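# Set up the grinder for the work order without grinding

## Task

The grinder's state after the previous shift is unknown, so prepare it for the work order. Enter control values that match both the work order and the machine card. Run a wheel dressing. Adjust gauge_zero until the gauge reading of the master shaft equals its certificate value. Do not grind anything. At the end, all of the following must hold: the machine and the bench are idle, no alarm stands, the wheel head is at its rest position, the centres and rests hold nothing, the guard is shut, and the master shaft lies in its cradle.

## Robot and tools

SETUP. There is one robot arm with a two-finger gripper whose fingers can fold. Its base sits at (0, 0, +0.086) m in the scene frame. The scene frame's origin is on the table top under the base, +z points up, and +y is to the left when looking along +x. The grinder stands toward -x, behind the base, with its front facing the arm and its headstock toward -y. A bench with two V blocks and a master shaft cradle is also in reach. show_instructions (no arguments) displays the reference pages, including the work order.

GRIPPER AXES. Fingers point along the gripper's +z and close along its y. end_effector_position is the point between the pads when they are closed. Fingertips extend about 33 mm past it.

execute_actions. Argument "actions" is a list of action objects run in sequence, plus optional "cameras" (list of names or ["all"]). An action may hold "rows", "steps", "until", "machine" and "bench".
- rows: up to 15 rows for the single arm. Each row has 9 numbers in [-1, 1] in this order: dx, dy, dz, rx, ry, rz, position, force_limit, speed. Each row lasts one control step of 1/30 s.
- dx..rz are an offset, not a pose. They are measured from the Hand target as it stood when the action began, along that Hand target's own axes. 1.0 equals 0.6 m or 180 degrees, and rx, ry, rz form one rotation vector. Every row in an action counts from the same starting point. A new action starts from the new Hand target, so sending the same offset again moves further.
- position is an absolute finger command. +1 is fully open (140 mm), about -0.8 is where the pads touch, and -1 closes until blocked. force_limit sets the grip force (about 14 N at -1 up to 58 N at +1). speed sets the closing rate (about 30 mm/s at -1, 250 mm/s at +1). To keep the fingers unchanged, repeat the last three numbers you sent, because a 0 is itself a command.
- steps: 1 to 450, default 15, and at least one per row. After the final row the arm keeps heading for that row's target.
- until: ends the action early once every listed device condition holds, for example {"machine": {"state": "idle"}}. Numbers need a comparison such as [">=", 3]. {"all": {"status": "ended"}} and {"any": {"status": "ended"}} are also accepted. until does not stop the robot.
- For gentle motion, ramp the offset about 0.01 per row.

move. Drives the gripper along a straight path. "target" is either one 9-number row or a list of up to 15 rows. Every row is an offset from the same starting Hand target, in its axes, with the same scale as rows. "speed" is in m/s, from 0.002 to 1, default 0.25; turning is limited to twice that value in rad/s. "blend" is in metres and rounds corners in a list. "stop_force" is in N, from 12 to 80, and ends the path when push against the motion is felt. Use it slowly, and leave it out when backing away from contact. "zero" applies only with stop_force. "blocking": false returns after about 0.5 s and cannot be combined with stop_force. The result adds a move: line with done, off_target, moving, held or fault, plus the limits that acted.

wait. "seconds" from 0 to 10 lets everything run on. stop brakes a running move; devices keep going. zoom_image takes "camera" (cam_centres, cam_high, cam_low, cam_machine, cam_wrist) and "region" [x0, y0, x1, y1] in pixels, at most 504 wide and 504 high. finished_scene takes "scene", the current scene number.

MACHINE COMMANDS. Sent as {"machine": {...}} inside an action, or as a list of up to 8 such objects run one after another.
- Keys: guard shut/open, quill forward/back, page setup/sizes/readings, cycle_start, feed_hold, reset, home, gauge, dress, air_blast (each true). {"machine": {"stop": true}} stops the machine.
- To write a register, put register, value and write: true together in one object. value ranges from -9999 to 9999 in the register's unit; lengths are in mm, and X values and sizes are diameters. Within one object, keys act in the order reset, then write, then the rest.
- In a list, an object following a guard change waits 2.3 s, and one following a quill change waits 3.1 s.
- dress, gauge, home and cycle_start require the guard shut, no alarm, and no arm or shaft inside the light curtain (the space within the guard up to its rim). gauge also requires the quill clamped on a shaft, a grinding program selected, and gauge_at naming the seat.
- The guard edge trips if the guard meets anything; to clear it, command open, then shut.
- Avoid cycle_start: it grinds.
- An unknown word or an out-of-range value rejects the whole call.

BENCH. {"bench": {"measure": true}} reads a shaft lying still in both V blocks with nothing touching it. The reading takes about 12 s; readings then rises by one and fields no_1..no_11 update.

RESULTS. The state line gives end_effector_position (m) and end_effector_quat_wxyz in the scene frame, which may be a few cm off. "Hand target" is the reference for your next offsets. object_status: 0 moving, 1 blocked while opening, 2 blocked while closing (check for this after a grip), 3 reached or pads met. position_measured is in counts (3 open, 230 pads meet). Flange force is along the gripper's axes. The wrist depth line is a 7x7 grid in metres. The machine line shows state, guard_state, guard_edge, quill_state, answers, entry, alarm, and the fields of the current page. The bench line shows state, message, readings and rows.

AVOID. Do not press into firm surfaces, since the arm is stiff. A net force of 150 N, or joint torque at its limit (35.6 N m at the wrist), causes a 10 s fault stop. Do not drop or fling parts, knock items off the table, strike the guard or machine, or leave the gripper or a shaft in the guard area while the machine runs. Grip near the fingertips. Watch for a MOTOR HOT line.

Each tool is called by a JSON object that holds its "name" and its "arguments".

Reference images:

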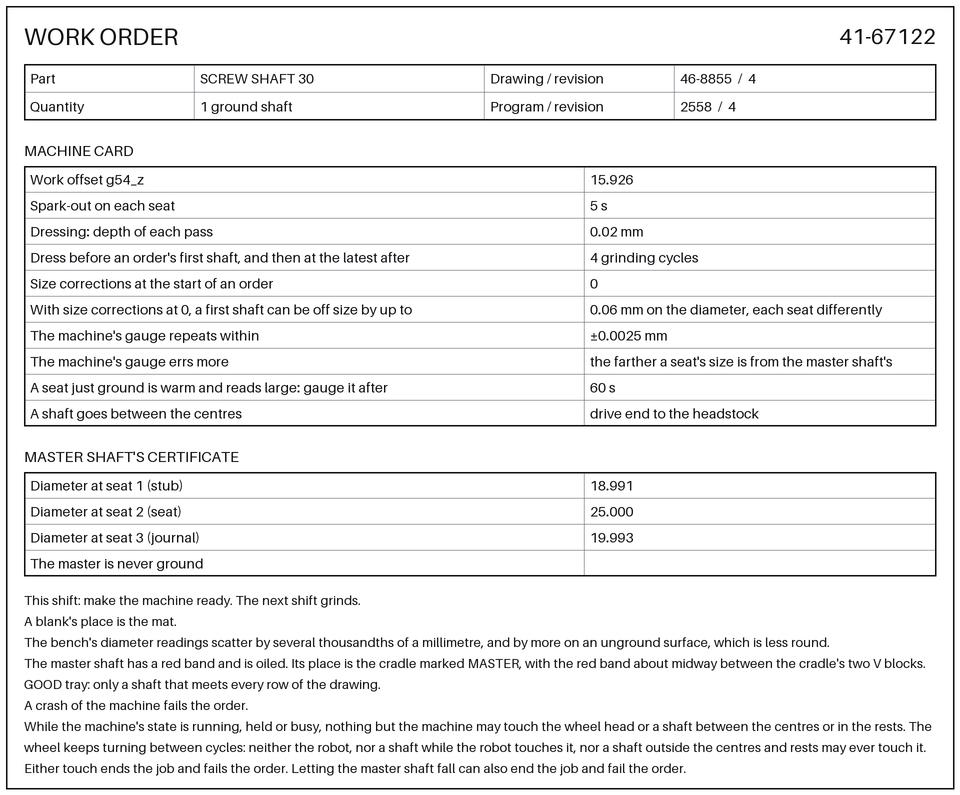

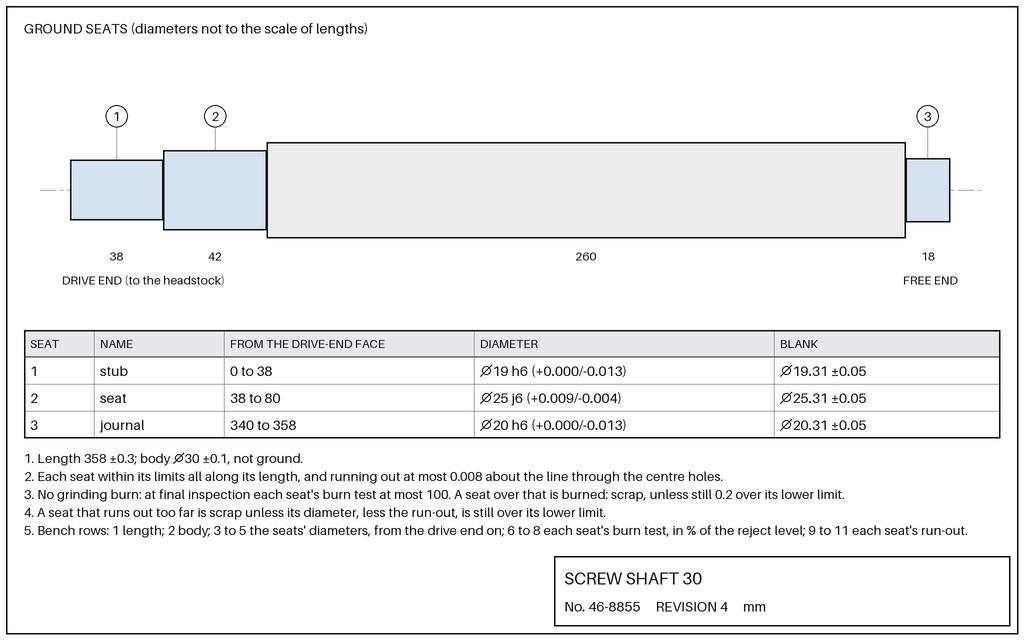

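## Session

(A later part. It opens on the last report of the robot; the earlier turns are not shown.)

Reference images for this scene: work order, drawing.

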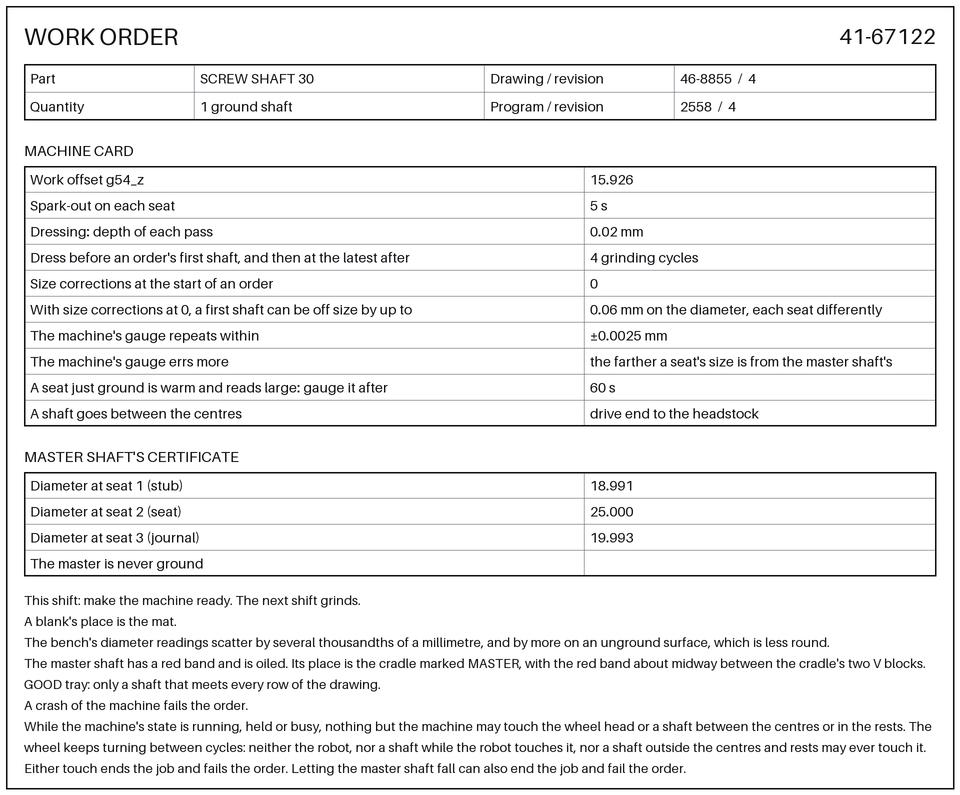

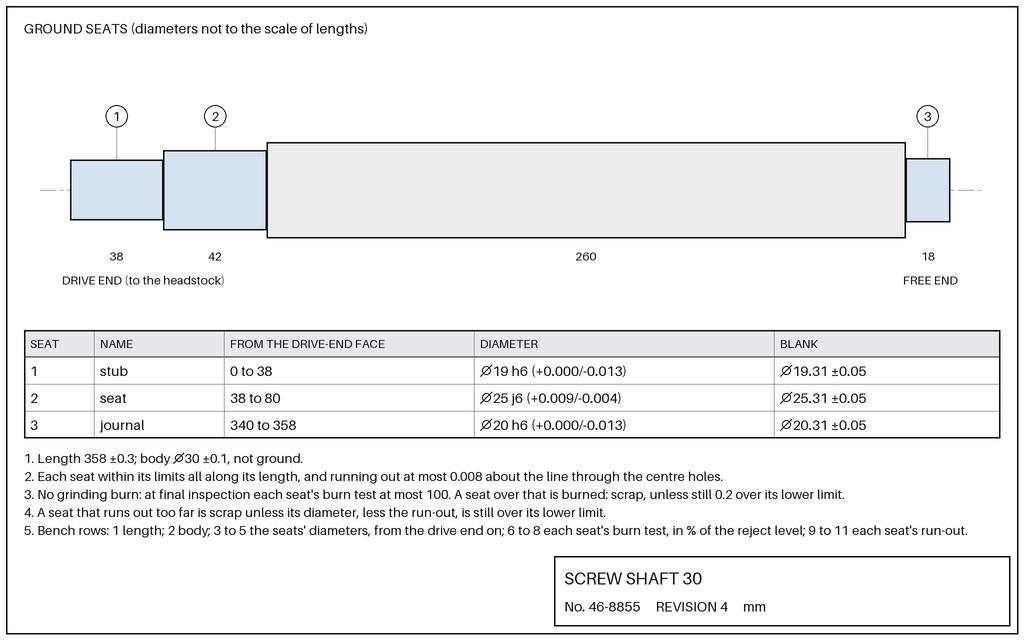

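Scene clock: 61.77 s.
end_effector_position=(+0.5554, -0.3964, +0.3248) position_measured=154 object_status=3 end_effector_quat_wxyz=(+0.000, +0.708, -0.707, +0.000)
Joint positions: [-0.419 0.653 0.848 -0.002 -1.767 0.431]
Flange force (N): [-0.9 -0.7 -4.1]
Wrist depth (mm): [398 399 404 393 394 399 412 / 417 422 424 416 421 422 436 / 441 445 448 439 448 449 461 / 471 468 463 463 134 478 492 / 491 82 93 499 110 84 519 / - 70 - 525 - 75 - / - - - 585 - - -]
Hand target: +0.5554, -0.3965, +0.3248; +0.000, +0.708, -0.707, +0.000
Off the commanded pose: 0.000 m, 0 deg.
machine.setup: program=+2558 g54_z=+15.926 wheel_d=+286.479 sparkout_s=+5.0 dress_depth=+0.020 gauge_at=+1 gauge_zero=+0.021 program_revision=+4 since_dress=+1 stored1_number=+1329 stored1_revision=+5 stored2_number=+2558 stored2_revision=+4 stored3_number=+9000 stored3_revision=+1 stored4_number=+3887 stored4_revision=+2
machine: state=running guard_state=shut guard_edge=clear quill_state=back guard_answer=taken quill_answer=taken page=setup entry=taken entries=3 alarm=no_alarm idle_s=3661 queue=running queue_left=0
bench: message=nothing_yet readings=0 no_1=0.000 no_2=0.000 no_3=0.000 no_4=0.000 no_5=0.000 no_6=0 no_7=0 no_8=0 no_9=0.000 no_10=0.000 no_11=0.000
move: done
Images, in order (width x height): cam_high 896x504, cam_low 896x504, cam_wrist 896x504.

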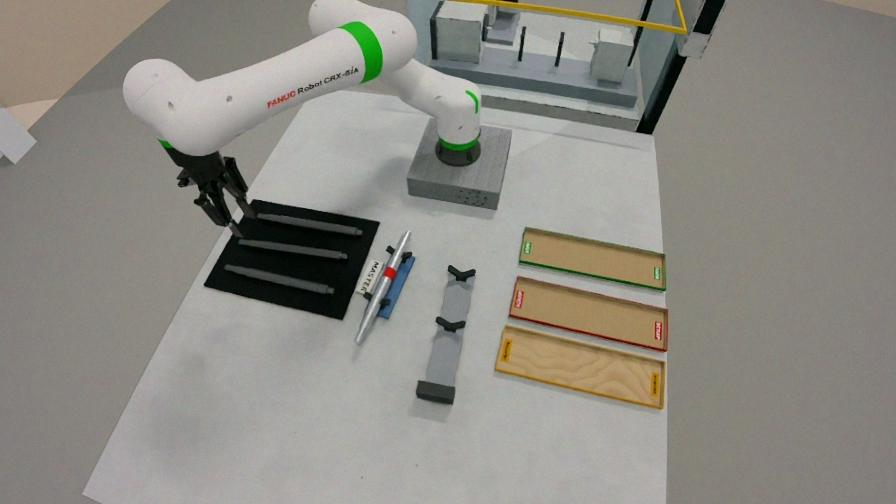

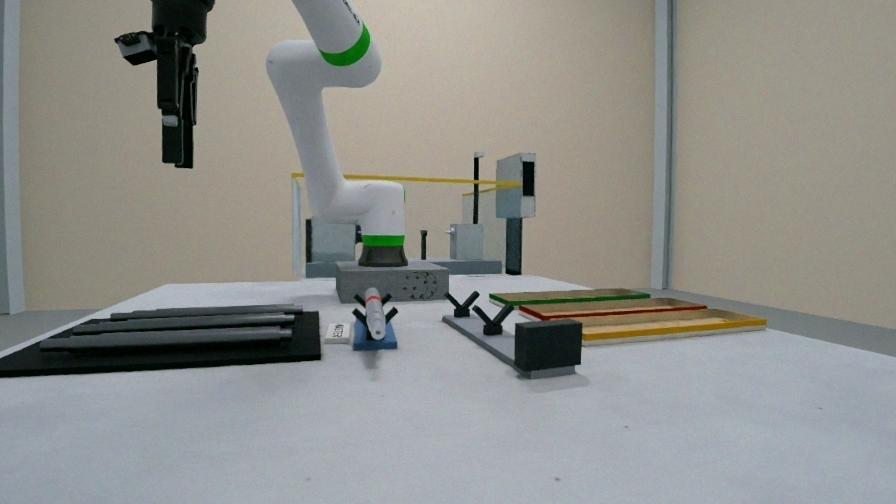

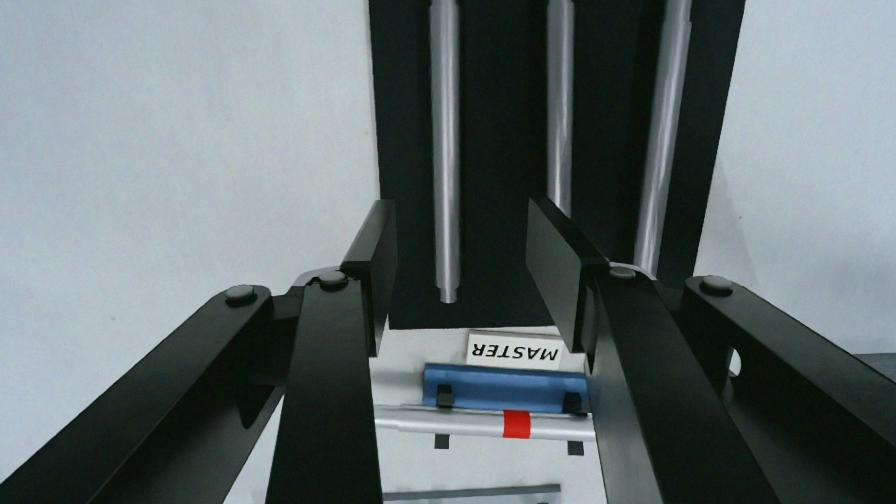

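{"name": "move", "arguments": {"target": [[-0.25,0.05,0.0,0,0,0.26,0,1,1],[-0.516,0.09,0.04,0,0,0.52,0,1,1]], "speed": 0.25, "blend": [0.1,0], "cameras": ["cam_wrist"]}}

Scene clock: 67.27 s.
end_effector_position=(+0.5010, -0.0869, +0.3007) position_measured=129 object_status=3 end_effector_quat_wxyz=(+0.000, +0.031, +1.000, +0.000)
Joint positions: [0.094 0.153 0.108 -0.003 -1.526 -1.716]
Flange force (N): [0.1 1.8 -3.7]
Wrist depth (mm): [371 373 379 339 387 381 387 / 381 375 396 393 407 405 407 / 412 414 413 417 429 428 432 / 438 437 135 449 137 448 455 / 469 88 108 475 138 85 482 / - 76 512 514 517 68 - / - - 550 555 557 - -]
Hand target: +0.5010, -0.0869, +0.3007; +0.000, +0.031, +1.000, +0.000
Off the commanded pose: 0.000 m, 0 deg.
machine.setup: program=+2558 g54_z=+15.926 wheel_d=+286.399 sparkout_s=+5.0 dress_depth=+0.020 gauge_at=+1 gauge_zero=+0.021 program_revision=+4 since_dress=+0 stored1_number=+1329 stored1_revision=+5 stored2_number=+2558 stored2_revision=+4 stored3_number=+9000 stored3_revision=+1 stored4_number=+3887 stored4_revision=+2
machine: state=idle guard_state=shut guard_edge=clear quill_state=back guard_answer=taken quill_answer=taken page=setup entry=taken entries=3 alarm=no_alarm idle_s=3667 queue=done queue_left=0
bench: message=nothing_yet readings=0 no_1=0.000 no_2=0.000 no_3=0.000 no_4=0.000 no_5=0.000 no_6=0 no_7=0 no_8=0 no_9=0.000 no_10=0.000 no_11=0.000
move: done
Images, in order (width x height): cam_wrist 896x504.

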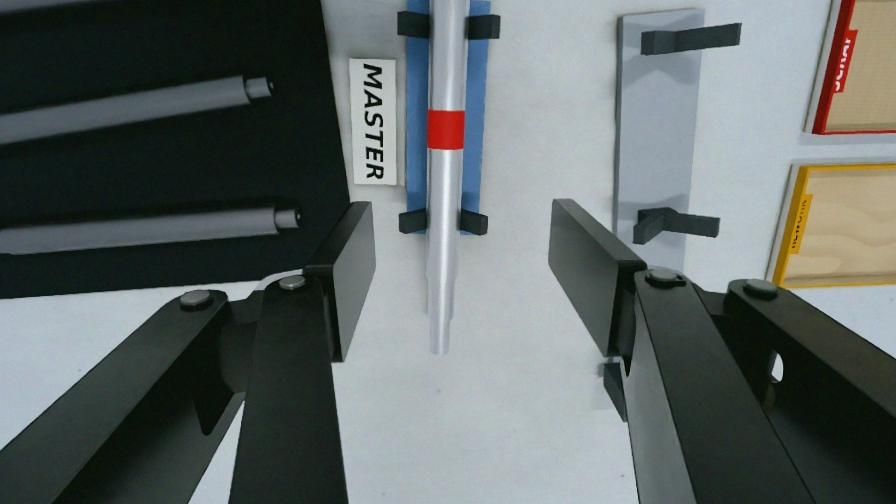

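{"name": "move", "arguments": {"target": [-0.015,-0.0075,0.301,0,0,0.0117,0,1,1], "speed": 0.2, "cameras": ["cam_wrist"]}}

Scene clock: 69.17 s.
end_effector_position=(+0.5097, -0.0919, +0.1201) position_measured=129 object_status=3 end_effector_quat_wxyz=(+0.000, +0.049, +0.999, +0.000)
Joint positions: [0.084 0.285 -0.168 -0.003 -1.118 -1.741]
Flange force (N): [-0.3 1.6 -3.5]
Wrist depth (mm): [211 214 220 170 226 227 218 / 202 226 231 180 239 240 230 / 238 239 242 190 252 254 243 / 252 251 135 203 137 263 255 / 236 88 93 216 213 85 237 / - 76 301 292 304 68 - / - - 324 321 325 - -]
Hand target: +0.5097, -0.0920, +0.1201; +0.000, +0.049, +0.999, +0.000
Off the commanded pose: 0.000 m, 0 deg.
machine.setup: program=+2558 g54_z=+15.926 wheel_d=+286.399 sparkout_s=+5.0 dress_depth=+0.020 gauge_at=+1 gauge_zero=+0.021 program_revision=+4 since_dress=+0 stored1_number=+1329 stored1_revision=+5 stored2_number=+2558 stored2_revision=+4 stored3_number=+9000 stored3_revision=+1 stored4_number=+3887 stored4_revision=+2
machine: state=idle guard_state=shut guard_edge=clear quill_state=back guard_answer=taken quill_answer=taken page=setup entry=taken entries=3 alarm=no_alarm idle_s=3668 queue=done queue_left=0
bench: message=nothing_yet readings=0 no_1=0.000 no_2=0.000 no_3=0.000 no_4=0.000 no_5=0.000 no_6=0 no_7=0 no_8=0 no_9=0.000 no_10=0.000 no_11=0.000
move: done
Images, in order (width x height): cam_wrist 896x504.

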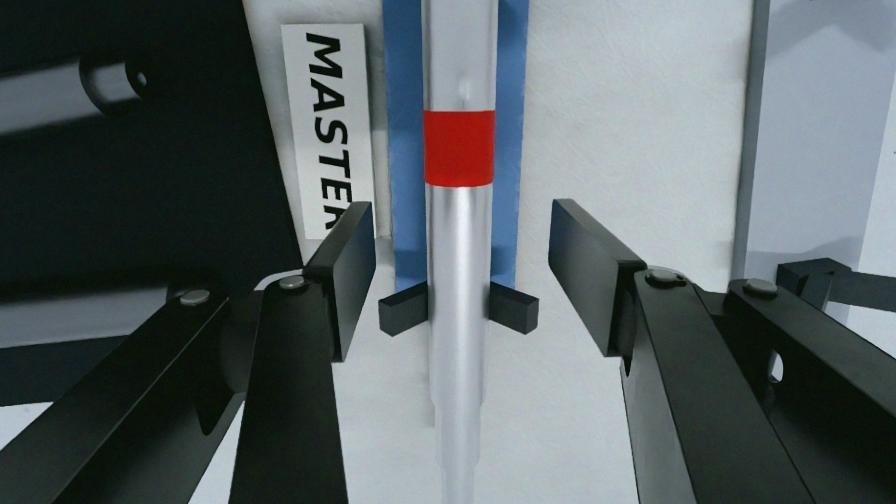

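{"name": "move", "arguments": {"target": [0,0,0.0577,0,0,0,0,1,1], "speed": 0.08, "stop_force": 25, "cameras": ["cam_wrist","cam_low"]}}

{"name": "zoom_image", "arguments": {"camera": "cam_wrist", "region": [300, 100, 650, 400]}}

{"name": "zoom_image", "arguments": {"camera": "cam_low", "region": [280, 150, 560, 380]}}

Scene clock: 70.73 s.
end_effector_position=(+0.5097, -0.0920, +0.0855) position_measured=129 object_status=3 end_effector_quat_wxyz=(+0.000, +0.049, +0.999, +0.000)
Joint positions: [0.084 0.326 -0.206 -0.003 -1.039 -1.741]
Flange force (N): [0.0 1.8 -4.0]
Wrist depth (mm): [183 186 187 136 194 196 190 / 193 195 196 143 206 206 199 / 204 205 208 152 216 219 211 / 216 217 136 163 138 229 223 / 224 88 93 174 177 85 206 / - 76 259 191 266 68 - / - - 279 208 282 - -]
Hand target: +0.5097, -0.0920, +0.0855; +0.000, +0.049, +0.999, +0.000
Off the commanded pose: 0.000 m, 0 deg.
machine.setup: program=+2558 g54_z=+15.926 wheel_d=+286.399 sparkout_s=+5.0 dress_depth=+0.020 gauge_at=+1 gauge_zero=+0.021 program_revision=+4 since_dress=+0 stored1_number=+1329 stored1_revision=+5 stored2_number=+2558 stored2_revision=+4 stored3_number=+9000 stored3_revision=+1 stored4_number=+3887 stored4_revision=+2
machine: state=idle guard_state=shut guard_edge=clear quill_state=back guard_answer=taken quill_answer=taken page=setup entry=taken entries=3 alarm=no_alarm idle_s=3670 queue=done queue_left=0
bench: message=nothing_yet readings=0 no_1=0.000 no_2=0.000 no_3=0.000 no_4=0.000 no_5=0.000 no_6=0 no_7=0 no_8=0 no_9=0.000 no_10=0.000 no_11=0.000
move: done
Images, in order (width x height): cam_low 896x504, cam_wrist 896x504.

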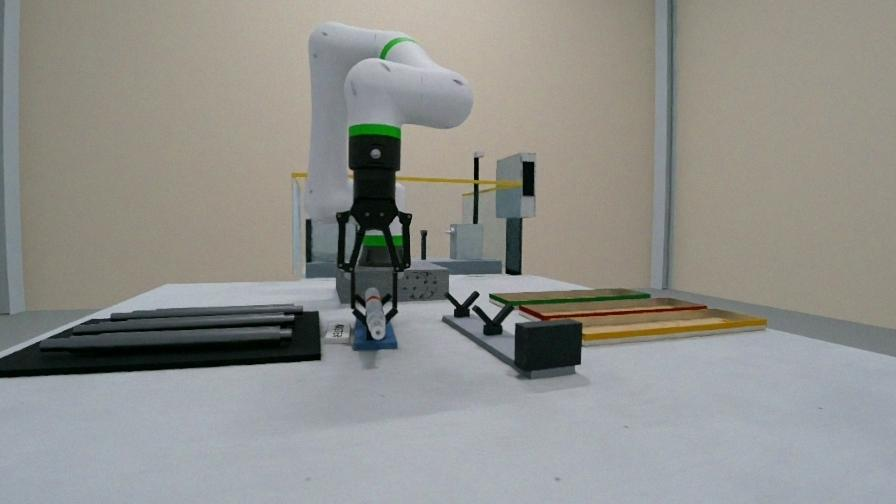

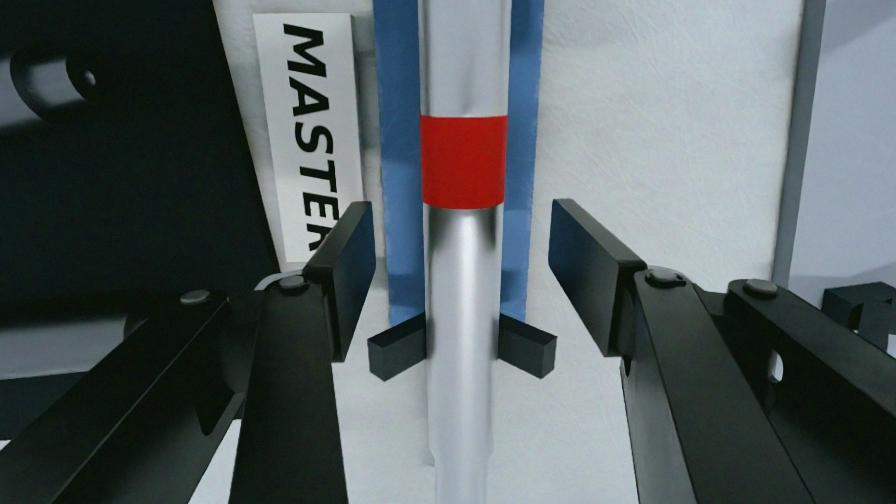

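Scaled by 1.440 from the camera's 896x504 image, which has a finer 1280x720 frame.

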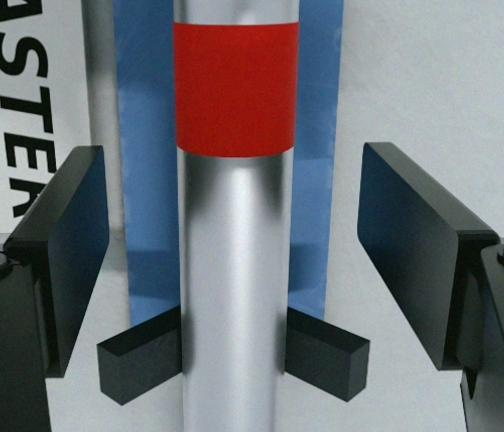

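Scaled by 1.800 from the camera's 896x504 image, which has a finer 1280x720 frame.

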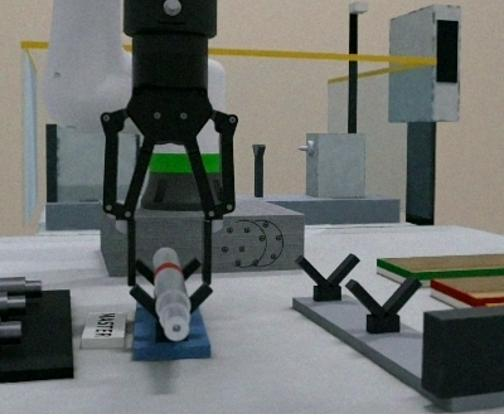

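{"name": "execute_actions", "arguments": {"actions": [{"rows":[[0,0,0,0,0,0,-1,1,1]],"steps":50}]}}

{"name": "move", "arguments": {"target": [[0,0,-0.1,0,0,0,-1,1,1],[0,0,-0.5,0,0,0,-1,1,1]], "speed": [0.05,0.15], "blend": [0.03,0], "cameras": ["cam_low","cam_wrist"]}}

Scene clock: 72.97 s.
end_effector_position=(+0.5097, -0.0920, +0.0855) position_measured=192 object_status=2 end_effector_quat_wxyz=(+0.000, +0.049, +0.999, +0.000)
Joint positions: [0.084 0.326 -0.206 -0.003 -1.039 -1.741]
Flange force (N): [2.5 9.9 -27.3]
Wrist depth (mm): [183 186 187 136 194 196 190 / 193 195 197 143 206 207 199 / 204 206 208 151 217 219 211 / 216 217 216 158 125 232 223 / 204 207 87 168 86 85 229 / - 67 72 180 - - - / - 67 - 197 - - -]
Hand target: +0.5097, -0.0920, +0.0855; +0.000, +0.049, +0.999, +0.000
Off the commanded pose: 0.000 m, 0 deg.
machine.setup: program=+2558 g54_z=+15.926 wheel_d=+286.399 sparkout_s=+5.0 dress_depth=+0.020 gauge_at=+1 gauge_zero=+0.021 program_revision=+4 since_dress=+0 stored1_number=+1329 stored1_revision=+5 stored2_number=+2558 stored2_revision=+4 stored3_number=+9000 stored3_revision=+1 stored4_number=+3887 stored4_revision=+2
machine: state=idle guard_state=shut guard_edge=clear quill_state=back guard_answer=taken quill_answer=taken page=setup entry=taken entries=3 alarm=no_alarm idle_s=3672 queue=done queue_left=0
bench: message=nothing_yet readings=0 no_1=0.000 no_2=0.000 no_3=0.000 no_4=0.000 no_5=0.000 no_6=0 no_7=0 no_8=0 no_9=0.000 no_10=0.000 no_11=0.000

Scene clock: 76.13 s.
end_effector_position=(+0.5097, -0.0920, +0.3855) position_measured=192 object_status=2 end_effector_quat_wxyz=(+0.000, +0.049, +0.999, +0.000)
Joint positions: [0.082 0.19 0.348 -0.003 -1.729 -1.741]
Flange force (N): [-1.7 1.7 12.3]
Wrist depth (mm): [445 448 454 135 458 464 462 / 457 460 474 143 481 486 491 / 492 490 493 151 514 514 516 / 523 525 521 158 126 560 551 / 564 556 87 168 86 85 583 / - 67 72 180 - - - / - 67 - 197 - - -]
Hand target: +0.5097, -0.0920, +0.3855; +0.000, +0.049, +0.999, +0.000
Off the commanded pose: 0.000 m, 0 deg.
machine.setup: program=+2558 g54_z=+15.926 wheel_d=+286.399 sparkout_s=+5.0 dress_depth=+0.020 gauge_at=+1 gauge_zero=+0.021 program_revision=+4 since_dress=+0 stored1_number=+1329 stored1_revision=+5 stored2_number=+2558 stored2_revision=+4 stored3_number=+9000 stored3_revision=+1 stored4_number=+3887 stored4_revision=+2
machine: state=idle guard_state=shut guard_edge=clear quill_state=back guard_answer=taken quill_answer=taken page=setup entry=taken entries=3 alarm=no_alarm idle_s=3675 queue=done queue_left=0
bench: message=nothing_yet readings=0 no_1=0.000 no_2=0.000 no_3=0.000 no_4=0.000 no_5=0.000 no_6=0 no_7=0 no_8=0 no_9=0.000 no_10=0.000 no_11=0.000
move: done
Images, in order (width x height): cam_low 896x504, cam_wrist 896x504.

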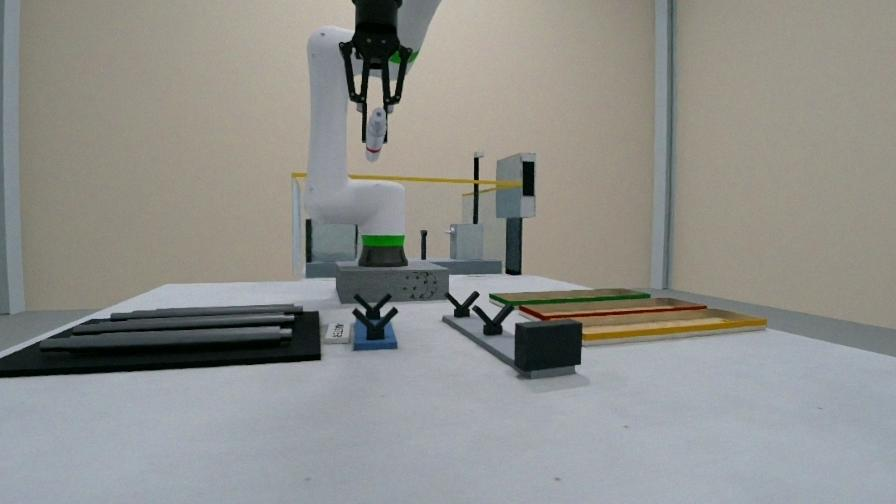

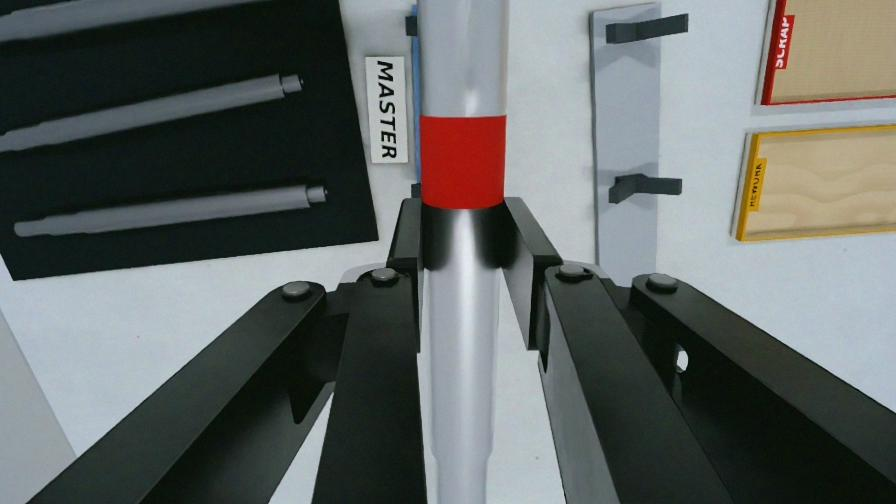

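{"name": "execute_actions", "arguments": {"actions": [{"machine":{"guard":"open"},"steps":2}]}}

{"name": "move", "arguments": {"target": [[0.131,0.309,-0.107,0,0,-0.4756,-1,1,1],[0.379,0.619,-0.191,0,0,-0.948,-1,1,1]], "speed": 0.3, "blend": [0.08,0], "cameras": ["cam_wrist","cam_high"]}}

Scene clock: 77.57 s.
end_effector_position=(+0.5097, -0.0920, +0.3855) position_measured=192 object_status=2 end_effector_quat_wxyz=(+0.000, +0.049, +0.999, +0.000)
Joint positions: [0.082 0.19 0.348 -0.003 -1.729 -1.741]
Flange force (N): [0.2 1.4 13.0]
Wrist depth (mm): [444 447 453 135 458 462 464 / 460 459 474 143 491 489 491 / 497 489 491 151 514 515 515 / 522 527 522 158 530 548 549 / 565 556 87 168 86 85 585 / - 67 72 179 - - - / - 67 - 196 - - -]
Hand target: +0.5097, -0.0920, +0.3855; +0.000, +0.049, +0.999, +0.000
Tool commands: gripper/position=-1.0 gripper/force_limit=+1.0 gripper/speed=+1.0
Off the commanded pose: 0.000 m, 0 deg.
machine.setup: program=+2558 g54_z=+15.926 wheel_d=+286.399 sparkout_s=+5.0 dress_depth=+0.020 gauge_at=+1 gauge_zero=+0.021 program_revision=+4 since_dress=+0 stored1_number=+1329 stored1_revision=+5 stored2_number=+2558 stored2_revision=+4 stored3_number=+9000 stored3_revision=+1 stored4_number=+3887 stored4_revision=+2
machine: state=idle guard_state=between guard_edge=clear quill_state=back guard_answer=taken quill_answer=taken page=setup entry=taken entries=3 alarm=no_alarm idle_s=3677 queue=running queue_left=0
bench: message=nothing_yet readings=0 no_1=0.000 no_2=0.000 no_3=0.000 no_4=0.000 no_5=0.000 no_6=0 no_7=0 no_8=0 no_9=0.000 no_10=0.000 no_11=0.000

Scene clock: 82.93 s.
end_effector_position=(+0.3198, +0.2999, +0.5000) position_measured=192 object_status=2 end_effector_quat_wxyz=(+0.000, +0.991, -0.131, +0.000)
Joint positions: [1.062 0.062 0.486 -0.002 -1.993 0.257]
Flange force (N): [-2.1 -0.7 13.0]
Wrist depth (mm): [564 549 556 135 563 565 560 / 1220 573 587 143 597 598 632 / 1291 612 616 150 629 618 621 / 1197 651 644 158 573 574 397 / - - 87 168 86 85 381 / - 67 72 180 - - - / - 67 - 197 - - -]
Hand target: +0.3198, +0.3000, +0.5000; +0.000, +0.991, -0.130, +0.000
Off the commanded pose: 0.000 m, 0 deg.
machine.setup: program=+2558 g54_z=+15.926 wheel_d=+286.399 sparkout_s=+5.0 dress_depth=+0.020 gauge_at=+1 gauge_zero=+0.021 program_revision=+4 since_dress=+0 stored1_number=+1329 stored1_revision=+5 stored2_number=+2558 stored2_revision=+4 stored3_number=+9000 stored3_revision=+1 stored4_number=+3887 stored4_revision=+2
machine: state=idle guard_state=open guard_edge=clear quill_state=back guard_answer=taken quill_answer=taken page=setup entry=taken entries=3 alarm=no_alarm idle_s=3682 queue=done queue_left=0
bench: message=nothing_yet readings=0 no_1=0.000 no_2=0.000 no_3=0.000 no_4=0.000 no_5=0.000 no_6=0 no_7=0 no_8=0 no_9=0.000 no_10=0.000 no_11=0.000
move: done
Images, in order (width x height): cam_high 896x504, cam_wrist 896x504.

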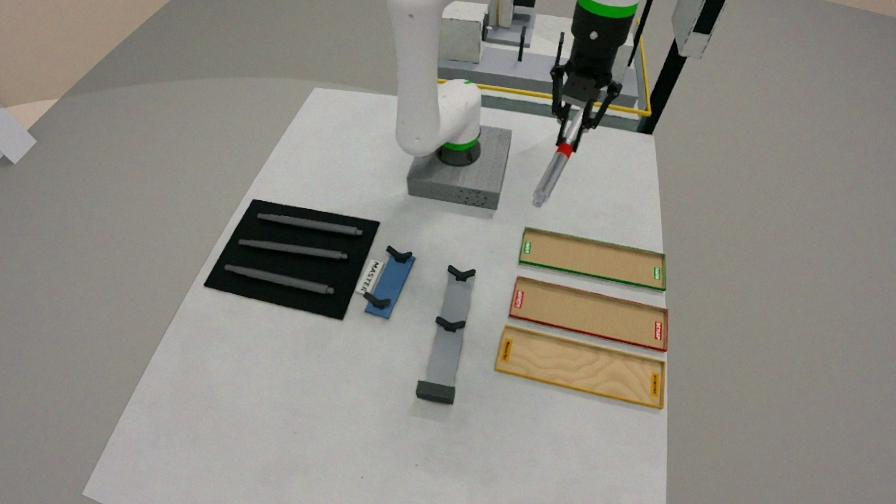

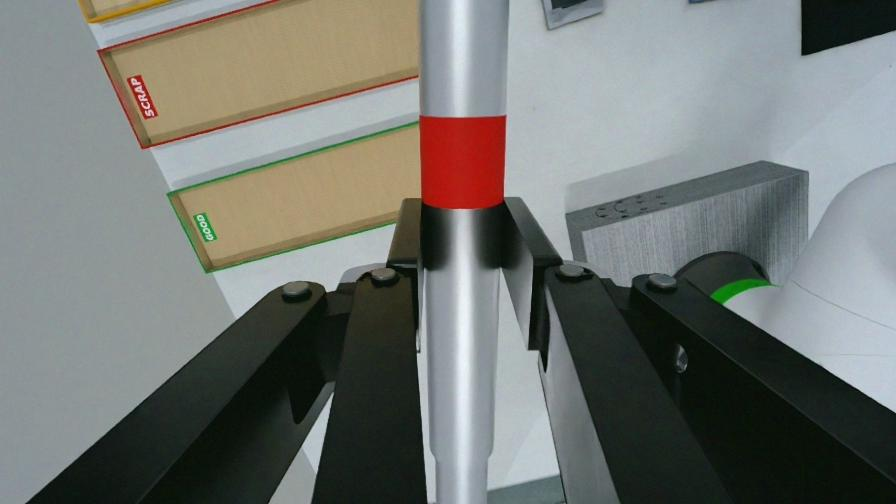

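{"name": "move", "arguments": {"target": [[-0.660,-0.0816,-0.083,0,0,-0.3336,-1,1,1],[-0.917,0.2466,-0.033,0,0,-0.5,-1,1,1]], "speed": 0.25, "blend": [0.1,0]}}

Scene clock: 86.90 s.
end_effector_position=(-0.2499, +0.2995, +0.5197) position_measured=192 object_status=2 end_effector_quat_wxyz=(+0.000, +0.793, +0.609, +0.000)
Joint positions: [2.622 -0.041 0.432 0.003 -2.042 0.27]
Flange force (N): [-3.4 0.2 13.1]
Wrist depth (mm): [457 531 581 135 583 584 576 / 457 561 626 143 618 616 619 / 588 584 748 151 635 576 371 / 656 631 644 158 584 579 362 / 715 82 87 168 86 85 371 / - 67 72 180 - - - / - 67 - 196 - - -]
Hand target: -0.2500, +0.2994, +0.5197; +0.000, +0.793, +0.609, +0.000
Off the commanded pose: 0.000 m, 0 deg.
machine.setup: program=+2558 g54_z=+15.926 wheel_d=+286.399 sparkout_s=+5.0 dress_depth=+0.020 gauge_at=+1 gauge_zero=+0.021 program_revision=+4 since_dress=+0 stored1_number=+1329 stored1_revision=+5 stored2_number=+2558 stored2_revision=+4 stored3_number=+9000 stored3_revision=+1 stored4_number=+3887 stored4_revision=+2
machine: state=idle guard_state=open guard_edge=clear quill_state=back guard_answer=taken quill_answer=taken page=setup entry=taken entries=3 alarm=no_alarm idle_s=3686 queue=done queue_left=0
bench: message=nothing_yet readings=0 no_1=0.000 no_2=0.000 no_3=0.000 no_4=0.000 no_5=0.000 no_6=0 no_7=0 no_8=0 no_9=0.000 no_10=0.000 no_11=0.000
move: done

{"name": "move", "arguments": {"target": [[-0.342,-0.586,0.18,0,0,-0.083,-1,1,1],[-0.342,-0.586,0.4662,0,0,-0.083,-1,1,1]], "speed": [0.22,0.12], "blend": [0.04,0], "cameras": ["cam_wrist","cam_centres"]}}

{"name": "zoom_image", "arguments": {"camera": "cam_centres", "region": [540, 280, 680, 420]}}

{"name": "zoom_image", "arguments": {"camera": "cam_centres", "region": [260, 140, 400, 260]}}

{"name": "zoom_image", "arguments": {"camera": "cam_centres", "region": [350, 220, 560, 370]}}

Scene clock: 91.07 s.
end_effector_position=(-0.6426, +0.1922, +0.2400) position_measured=192 object_status=2 end_effector_quat_wxyz=(+0.000, +0.707, +0.707, +0.000)
Joint positions: [3.059 0.588 0.553 0.003 -1.535 0.092]
Flange force (N): [-1.4 0.4 13.4]
Wrist depth (mm): [338 335 337 135 289 973 342 / 350 352 350 143 304 364 360 / 367 367 374 151 321 374 381 / 367 372 389 158 334 407 401 / 381 380 87 168 86 85 425 / - 67 72 180 - - - / - 67 - 197 - - -]
Hand target: -0.6426, +0.1921, +0.2399; +0.000, +0.707, +0.707, +0.000
Off the commanded pose: 0.000 m, 0 deg.
machine.setup: program=+2558 g54_z=+15.926 wheel_d=+286.399 sparkout_s=+5.0 dress_depth=+0.020 gauge_at=+1 gauge_zero=+0.021 program_revision=+4 since_dress=+0 stored1_number=+1329 stored1_revision=+5 stored2_number=+2558 stored2_revision=+4 stored3_number=+9000 stored3_revision=+1 stored4_number=+3887 stored4_revision=+2
machine: state=idle guard_state=open guard_edge=clear quill_state=back guard_answer=taken quill_answer=taken page=setup entry=taken entries=3 alarm=no_alarm idle_s=3690 queue=done queue_left=0
bench: message=nothing_yet readings=0 no_1=0.000 no_2=0.000 no_3=0.000 no_4=0.000 no_5=0.000 no_6=0 no_7=0 no_8=0 no_9=0.000 no_10=0.000 no_11=0.000
move: done
Images, in order (width x height): cam_centres 896x504, cam_wrist 896x504.

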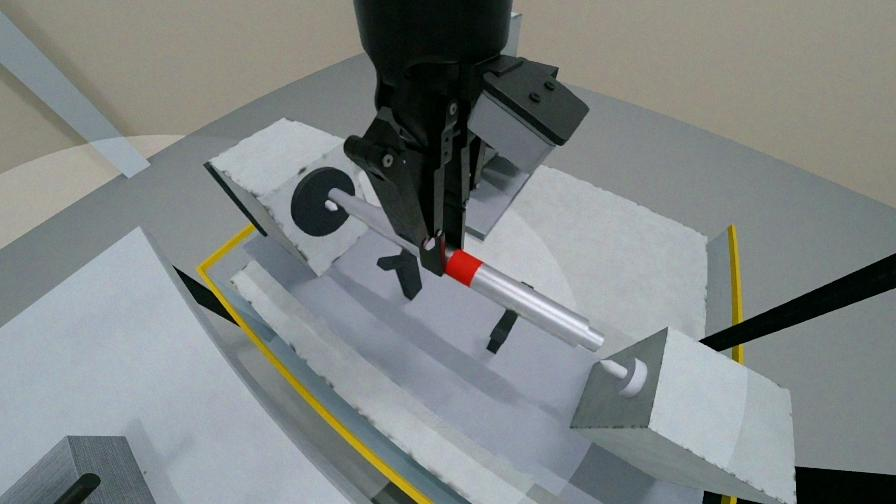

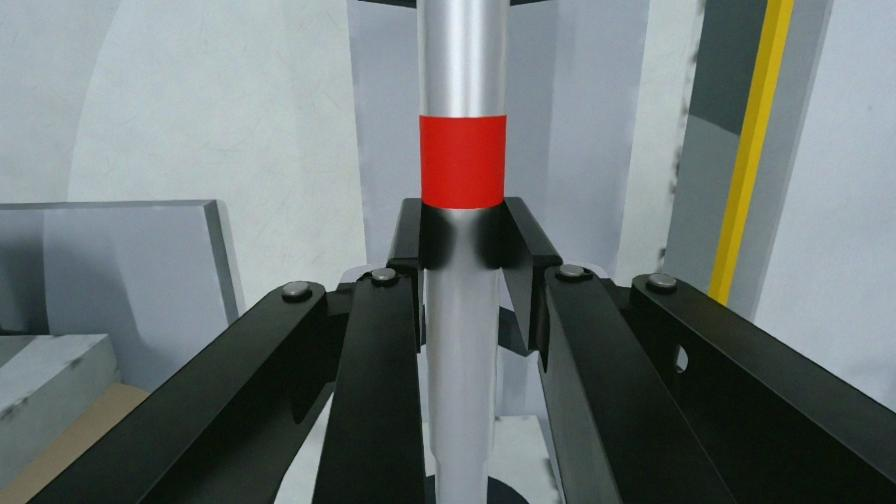

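Scaled by 3.600 from the camera's 896x504 image, which has a finer 1280x720 frame.

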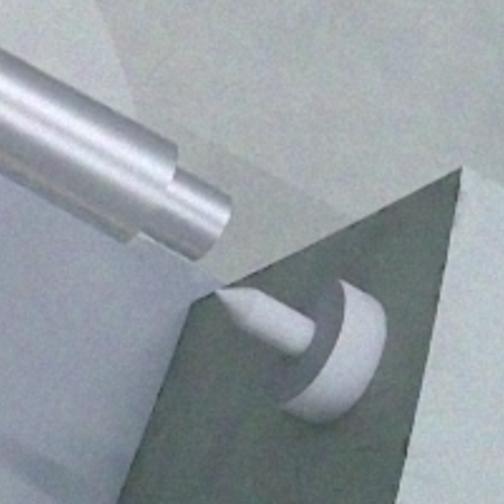

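Scaled by 3.600 from the camera's 896x504 image, which has a finer 1280x720 frame.

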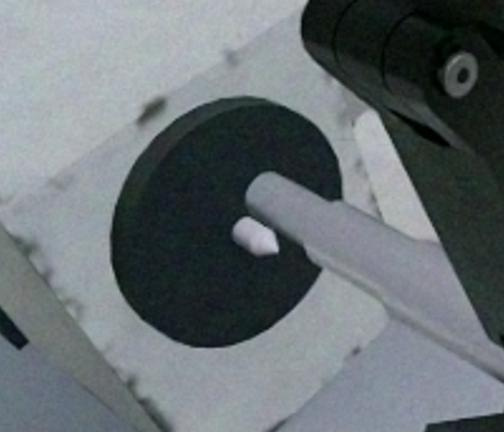

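Scaled by 2.400 from the camera's 896x504 image, which has a finer 1280x720 frame.

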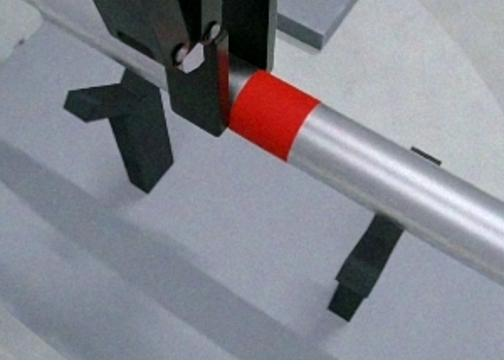

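{"name": "move", "arguments": {"target": [[0.01,0,0,0,0,0,-1,1,1],[0.01,0,0.045,0,0,0,-1,1,1]], "speed": 0.05}}

{"name": "move", "arguments": {"target": [0,0,0.04,0,0,0,-1,1,1], "speed": 0.008, "stop_force": 12, "cameras": ["cam_centres"]}}

{"name": "zoom_image", "arguments": {"camera": "cam_centres", "region": [540, 280, 680, 420]}}

{"name": "zoom_image", "arguments": {"camera": "cam_centres", "region": [260, 140, 400, 260]}}

{"name": "zoom_image", "arguments": {"camera": "cam_centres", "region": [350, 220, 560, 370]}}

Scene clock: 93.20 s.
end_effector_position=(-0.6426, +0.1981, +0.2128) position_measured=192 object_status=2 end_effector_quat_wxyz=(+0.000, +0.707, +0.707, +0.000)
Joint positions: [3.05 0.599 0.505 0.003 -1.477 0.101]
Flange force (N): [-1.3 0.2 13.0]
Wrist depth (mm): [309 312 309 135 264 321 314 / 323 327 282 143 278 336 331 / 344 347 345 151 294 1031 351 / 338 345 364 158 305 383 376 / 360 352 87 168 86 85 395 / - 67 72 180 - - - / - 67 - 196 - - -]
Hand target: -0.6426, +0.1981, +0.2129; +0.000, +0.707, +0.707, +0.000
Off the commanded pose: 0.000 m, 0 deg.
machine.setup: program=+2558 g54_z=+15.926 wheel_d=+286.399 sparkout_s=+5.0 dress_depth=+0.020 gauge_at=+1 gauge_zero=+0.021 program_revision=+4 since_dress=+0 stored1_number=+1329 stored1_revision=+5 stored2_number=+2558 stored2_revision=+4 stored3_number=+9000 stored3_revision=+1 stored4_number=+3887 stored4_revision=+2
machine: state=idle guard_state=open guard_edge=clear quill_state=back guard_answer=taken quill_answer=taken page=setup entry=taken entries=3 alarm=no_alarm idle_s=3692 queue=done queue_left=0
bench: message=nothing_yet readings=0 no_1=0.000 no_2=0.000 no_3=0.000 no_4=0.000 no_5=0.000 no_6=0 no_7=0 no_8=0 no_9=0.000 no_10=0.000 no_11=0.000
move: done

Scene clock: 94.60 s.
end_effector_position=(-0.6425, +0.1982, +0.2064) position_measured=192 object_status=2 end_effector_quat_wxyz=(+0.000, +0.707, +0.707, +0.000)
Joint positions: [3.05 0.6 0.493 0.003 -1.463 0.101]
Flange force (N): [-2.6 6.4 -0.7]
Wrist depth (mm): [304 306 303 135 259 317 310 / - 321 321 143 273 997 324 / 337 342 338 150 288 348 346 / 336 342 359 158 298 366 366 / 353 345 87 168 86 85 387 / - 67 72 180 - - - / - 67 - 197 - - -]
Hand target: -0.6425, +0.1981, +0.2064; +0.000, +0.707, +0.707, +0.000 (not the last commanded pose)
Off the commanded pose: 0.018 m, 0 deg.
machine.setup: program=+2558 g54_z=+15.926 wheel_d=+286.399 sparkout_s=+5.0 dress_depth=+0.020 gauge_at=+1 gauge_zero=+0.021 program_revision=+4 since_dress=+0 stored1_number=+1329 stored1_revision=+5 stored2_number=+2558 stored2_revision=+4 stored3_number=+9000 stored3_revision=+1 stored4_number=+3887 stored4_revision=+2
machine: state=idle guard_state=open guard_edge=clear quill_state=back guard_answer=taken quill_answer=taken page=setup entry=taken entries=3 alarm=no_alarm idle_s=3694 queue=done queue_left=0
bench: message=nothing_yet readings=0 no_1=0.000 no_2=0.000 no_3=0.000 no_4=0.000 no_5=0.000 no_6=0 no_7=0 no_8=0 no_9=0.000 no_10=0.000 no_11=0.000
move: contact
Images, in order (width x height): cam_centres 896x504.

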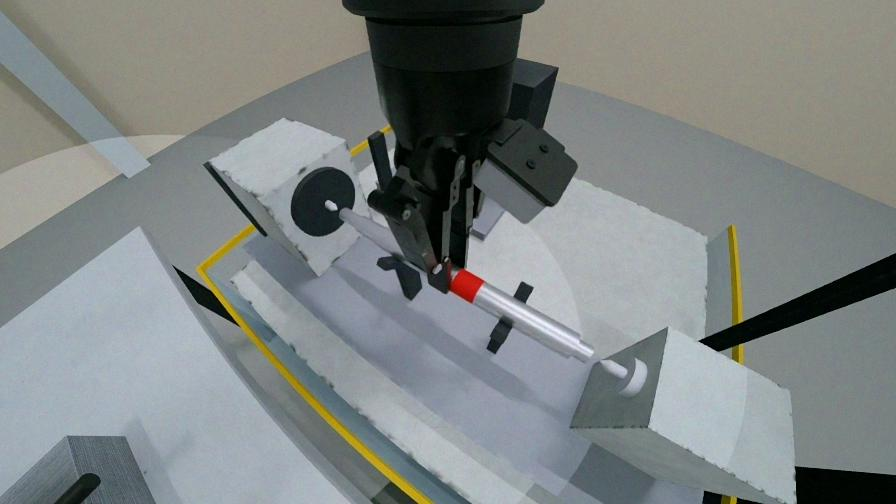

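Scaled by 3.600 from the camera's 896x504 image, which has a finer 1280x720 frame.

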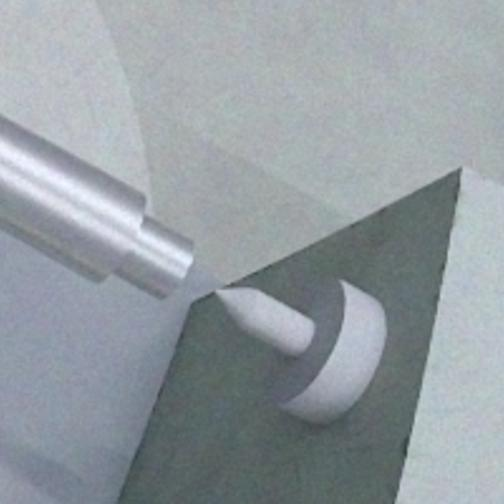

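Scaled by 3.600 from the camera's 896x504 image, which has a finer 1280x720 frame.

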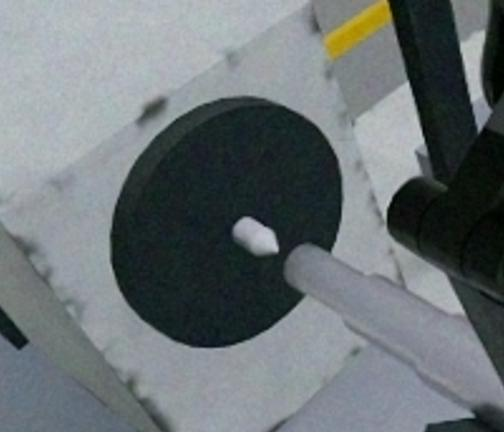

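Scaled by 2.400 from the camera's 896x504 image, which has a finer 1280x720 frame.

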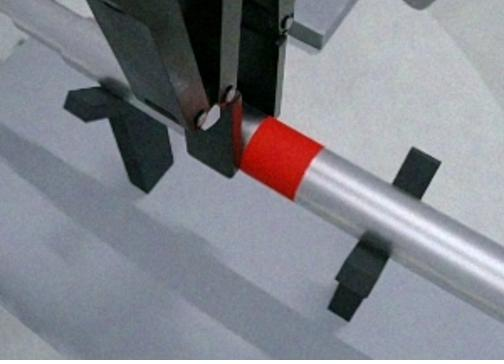

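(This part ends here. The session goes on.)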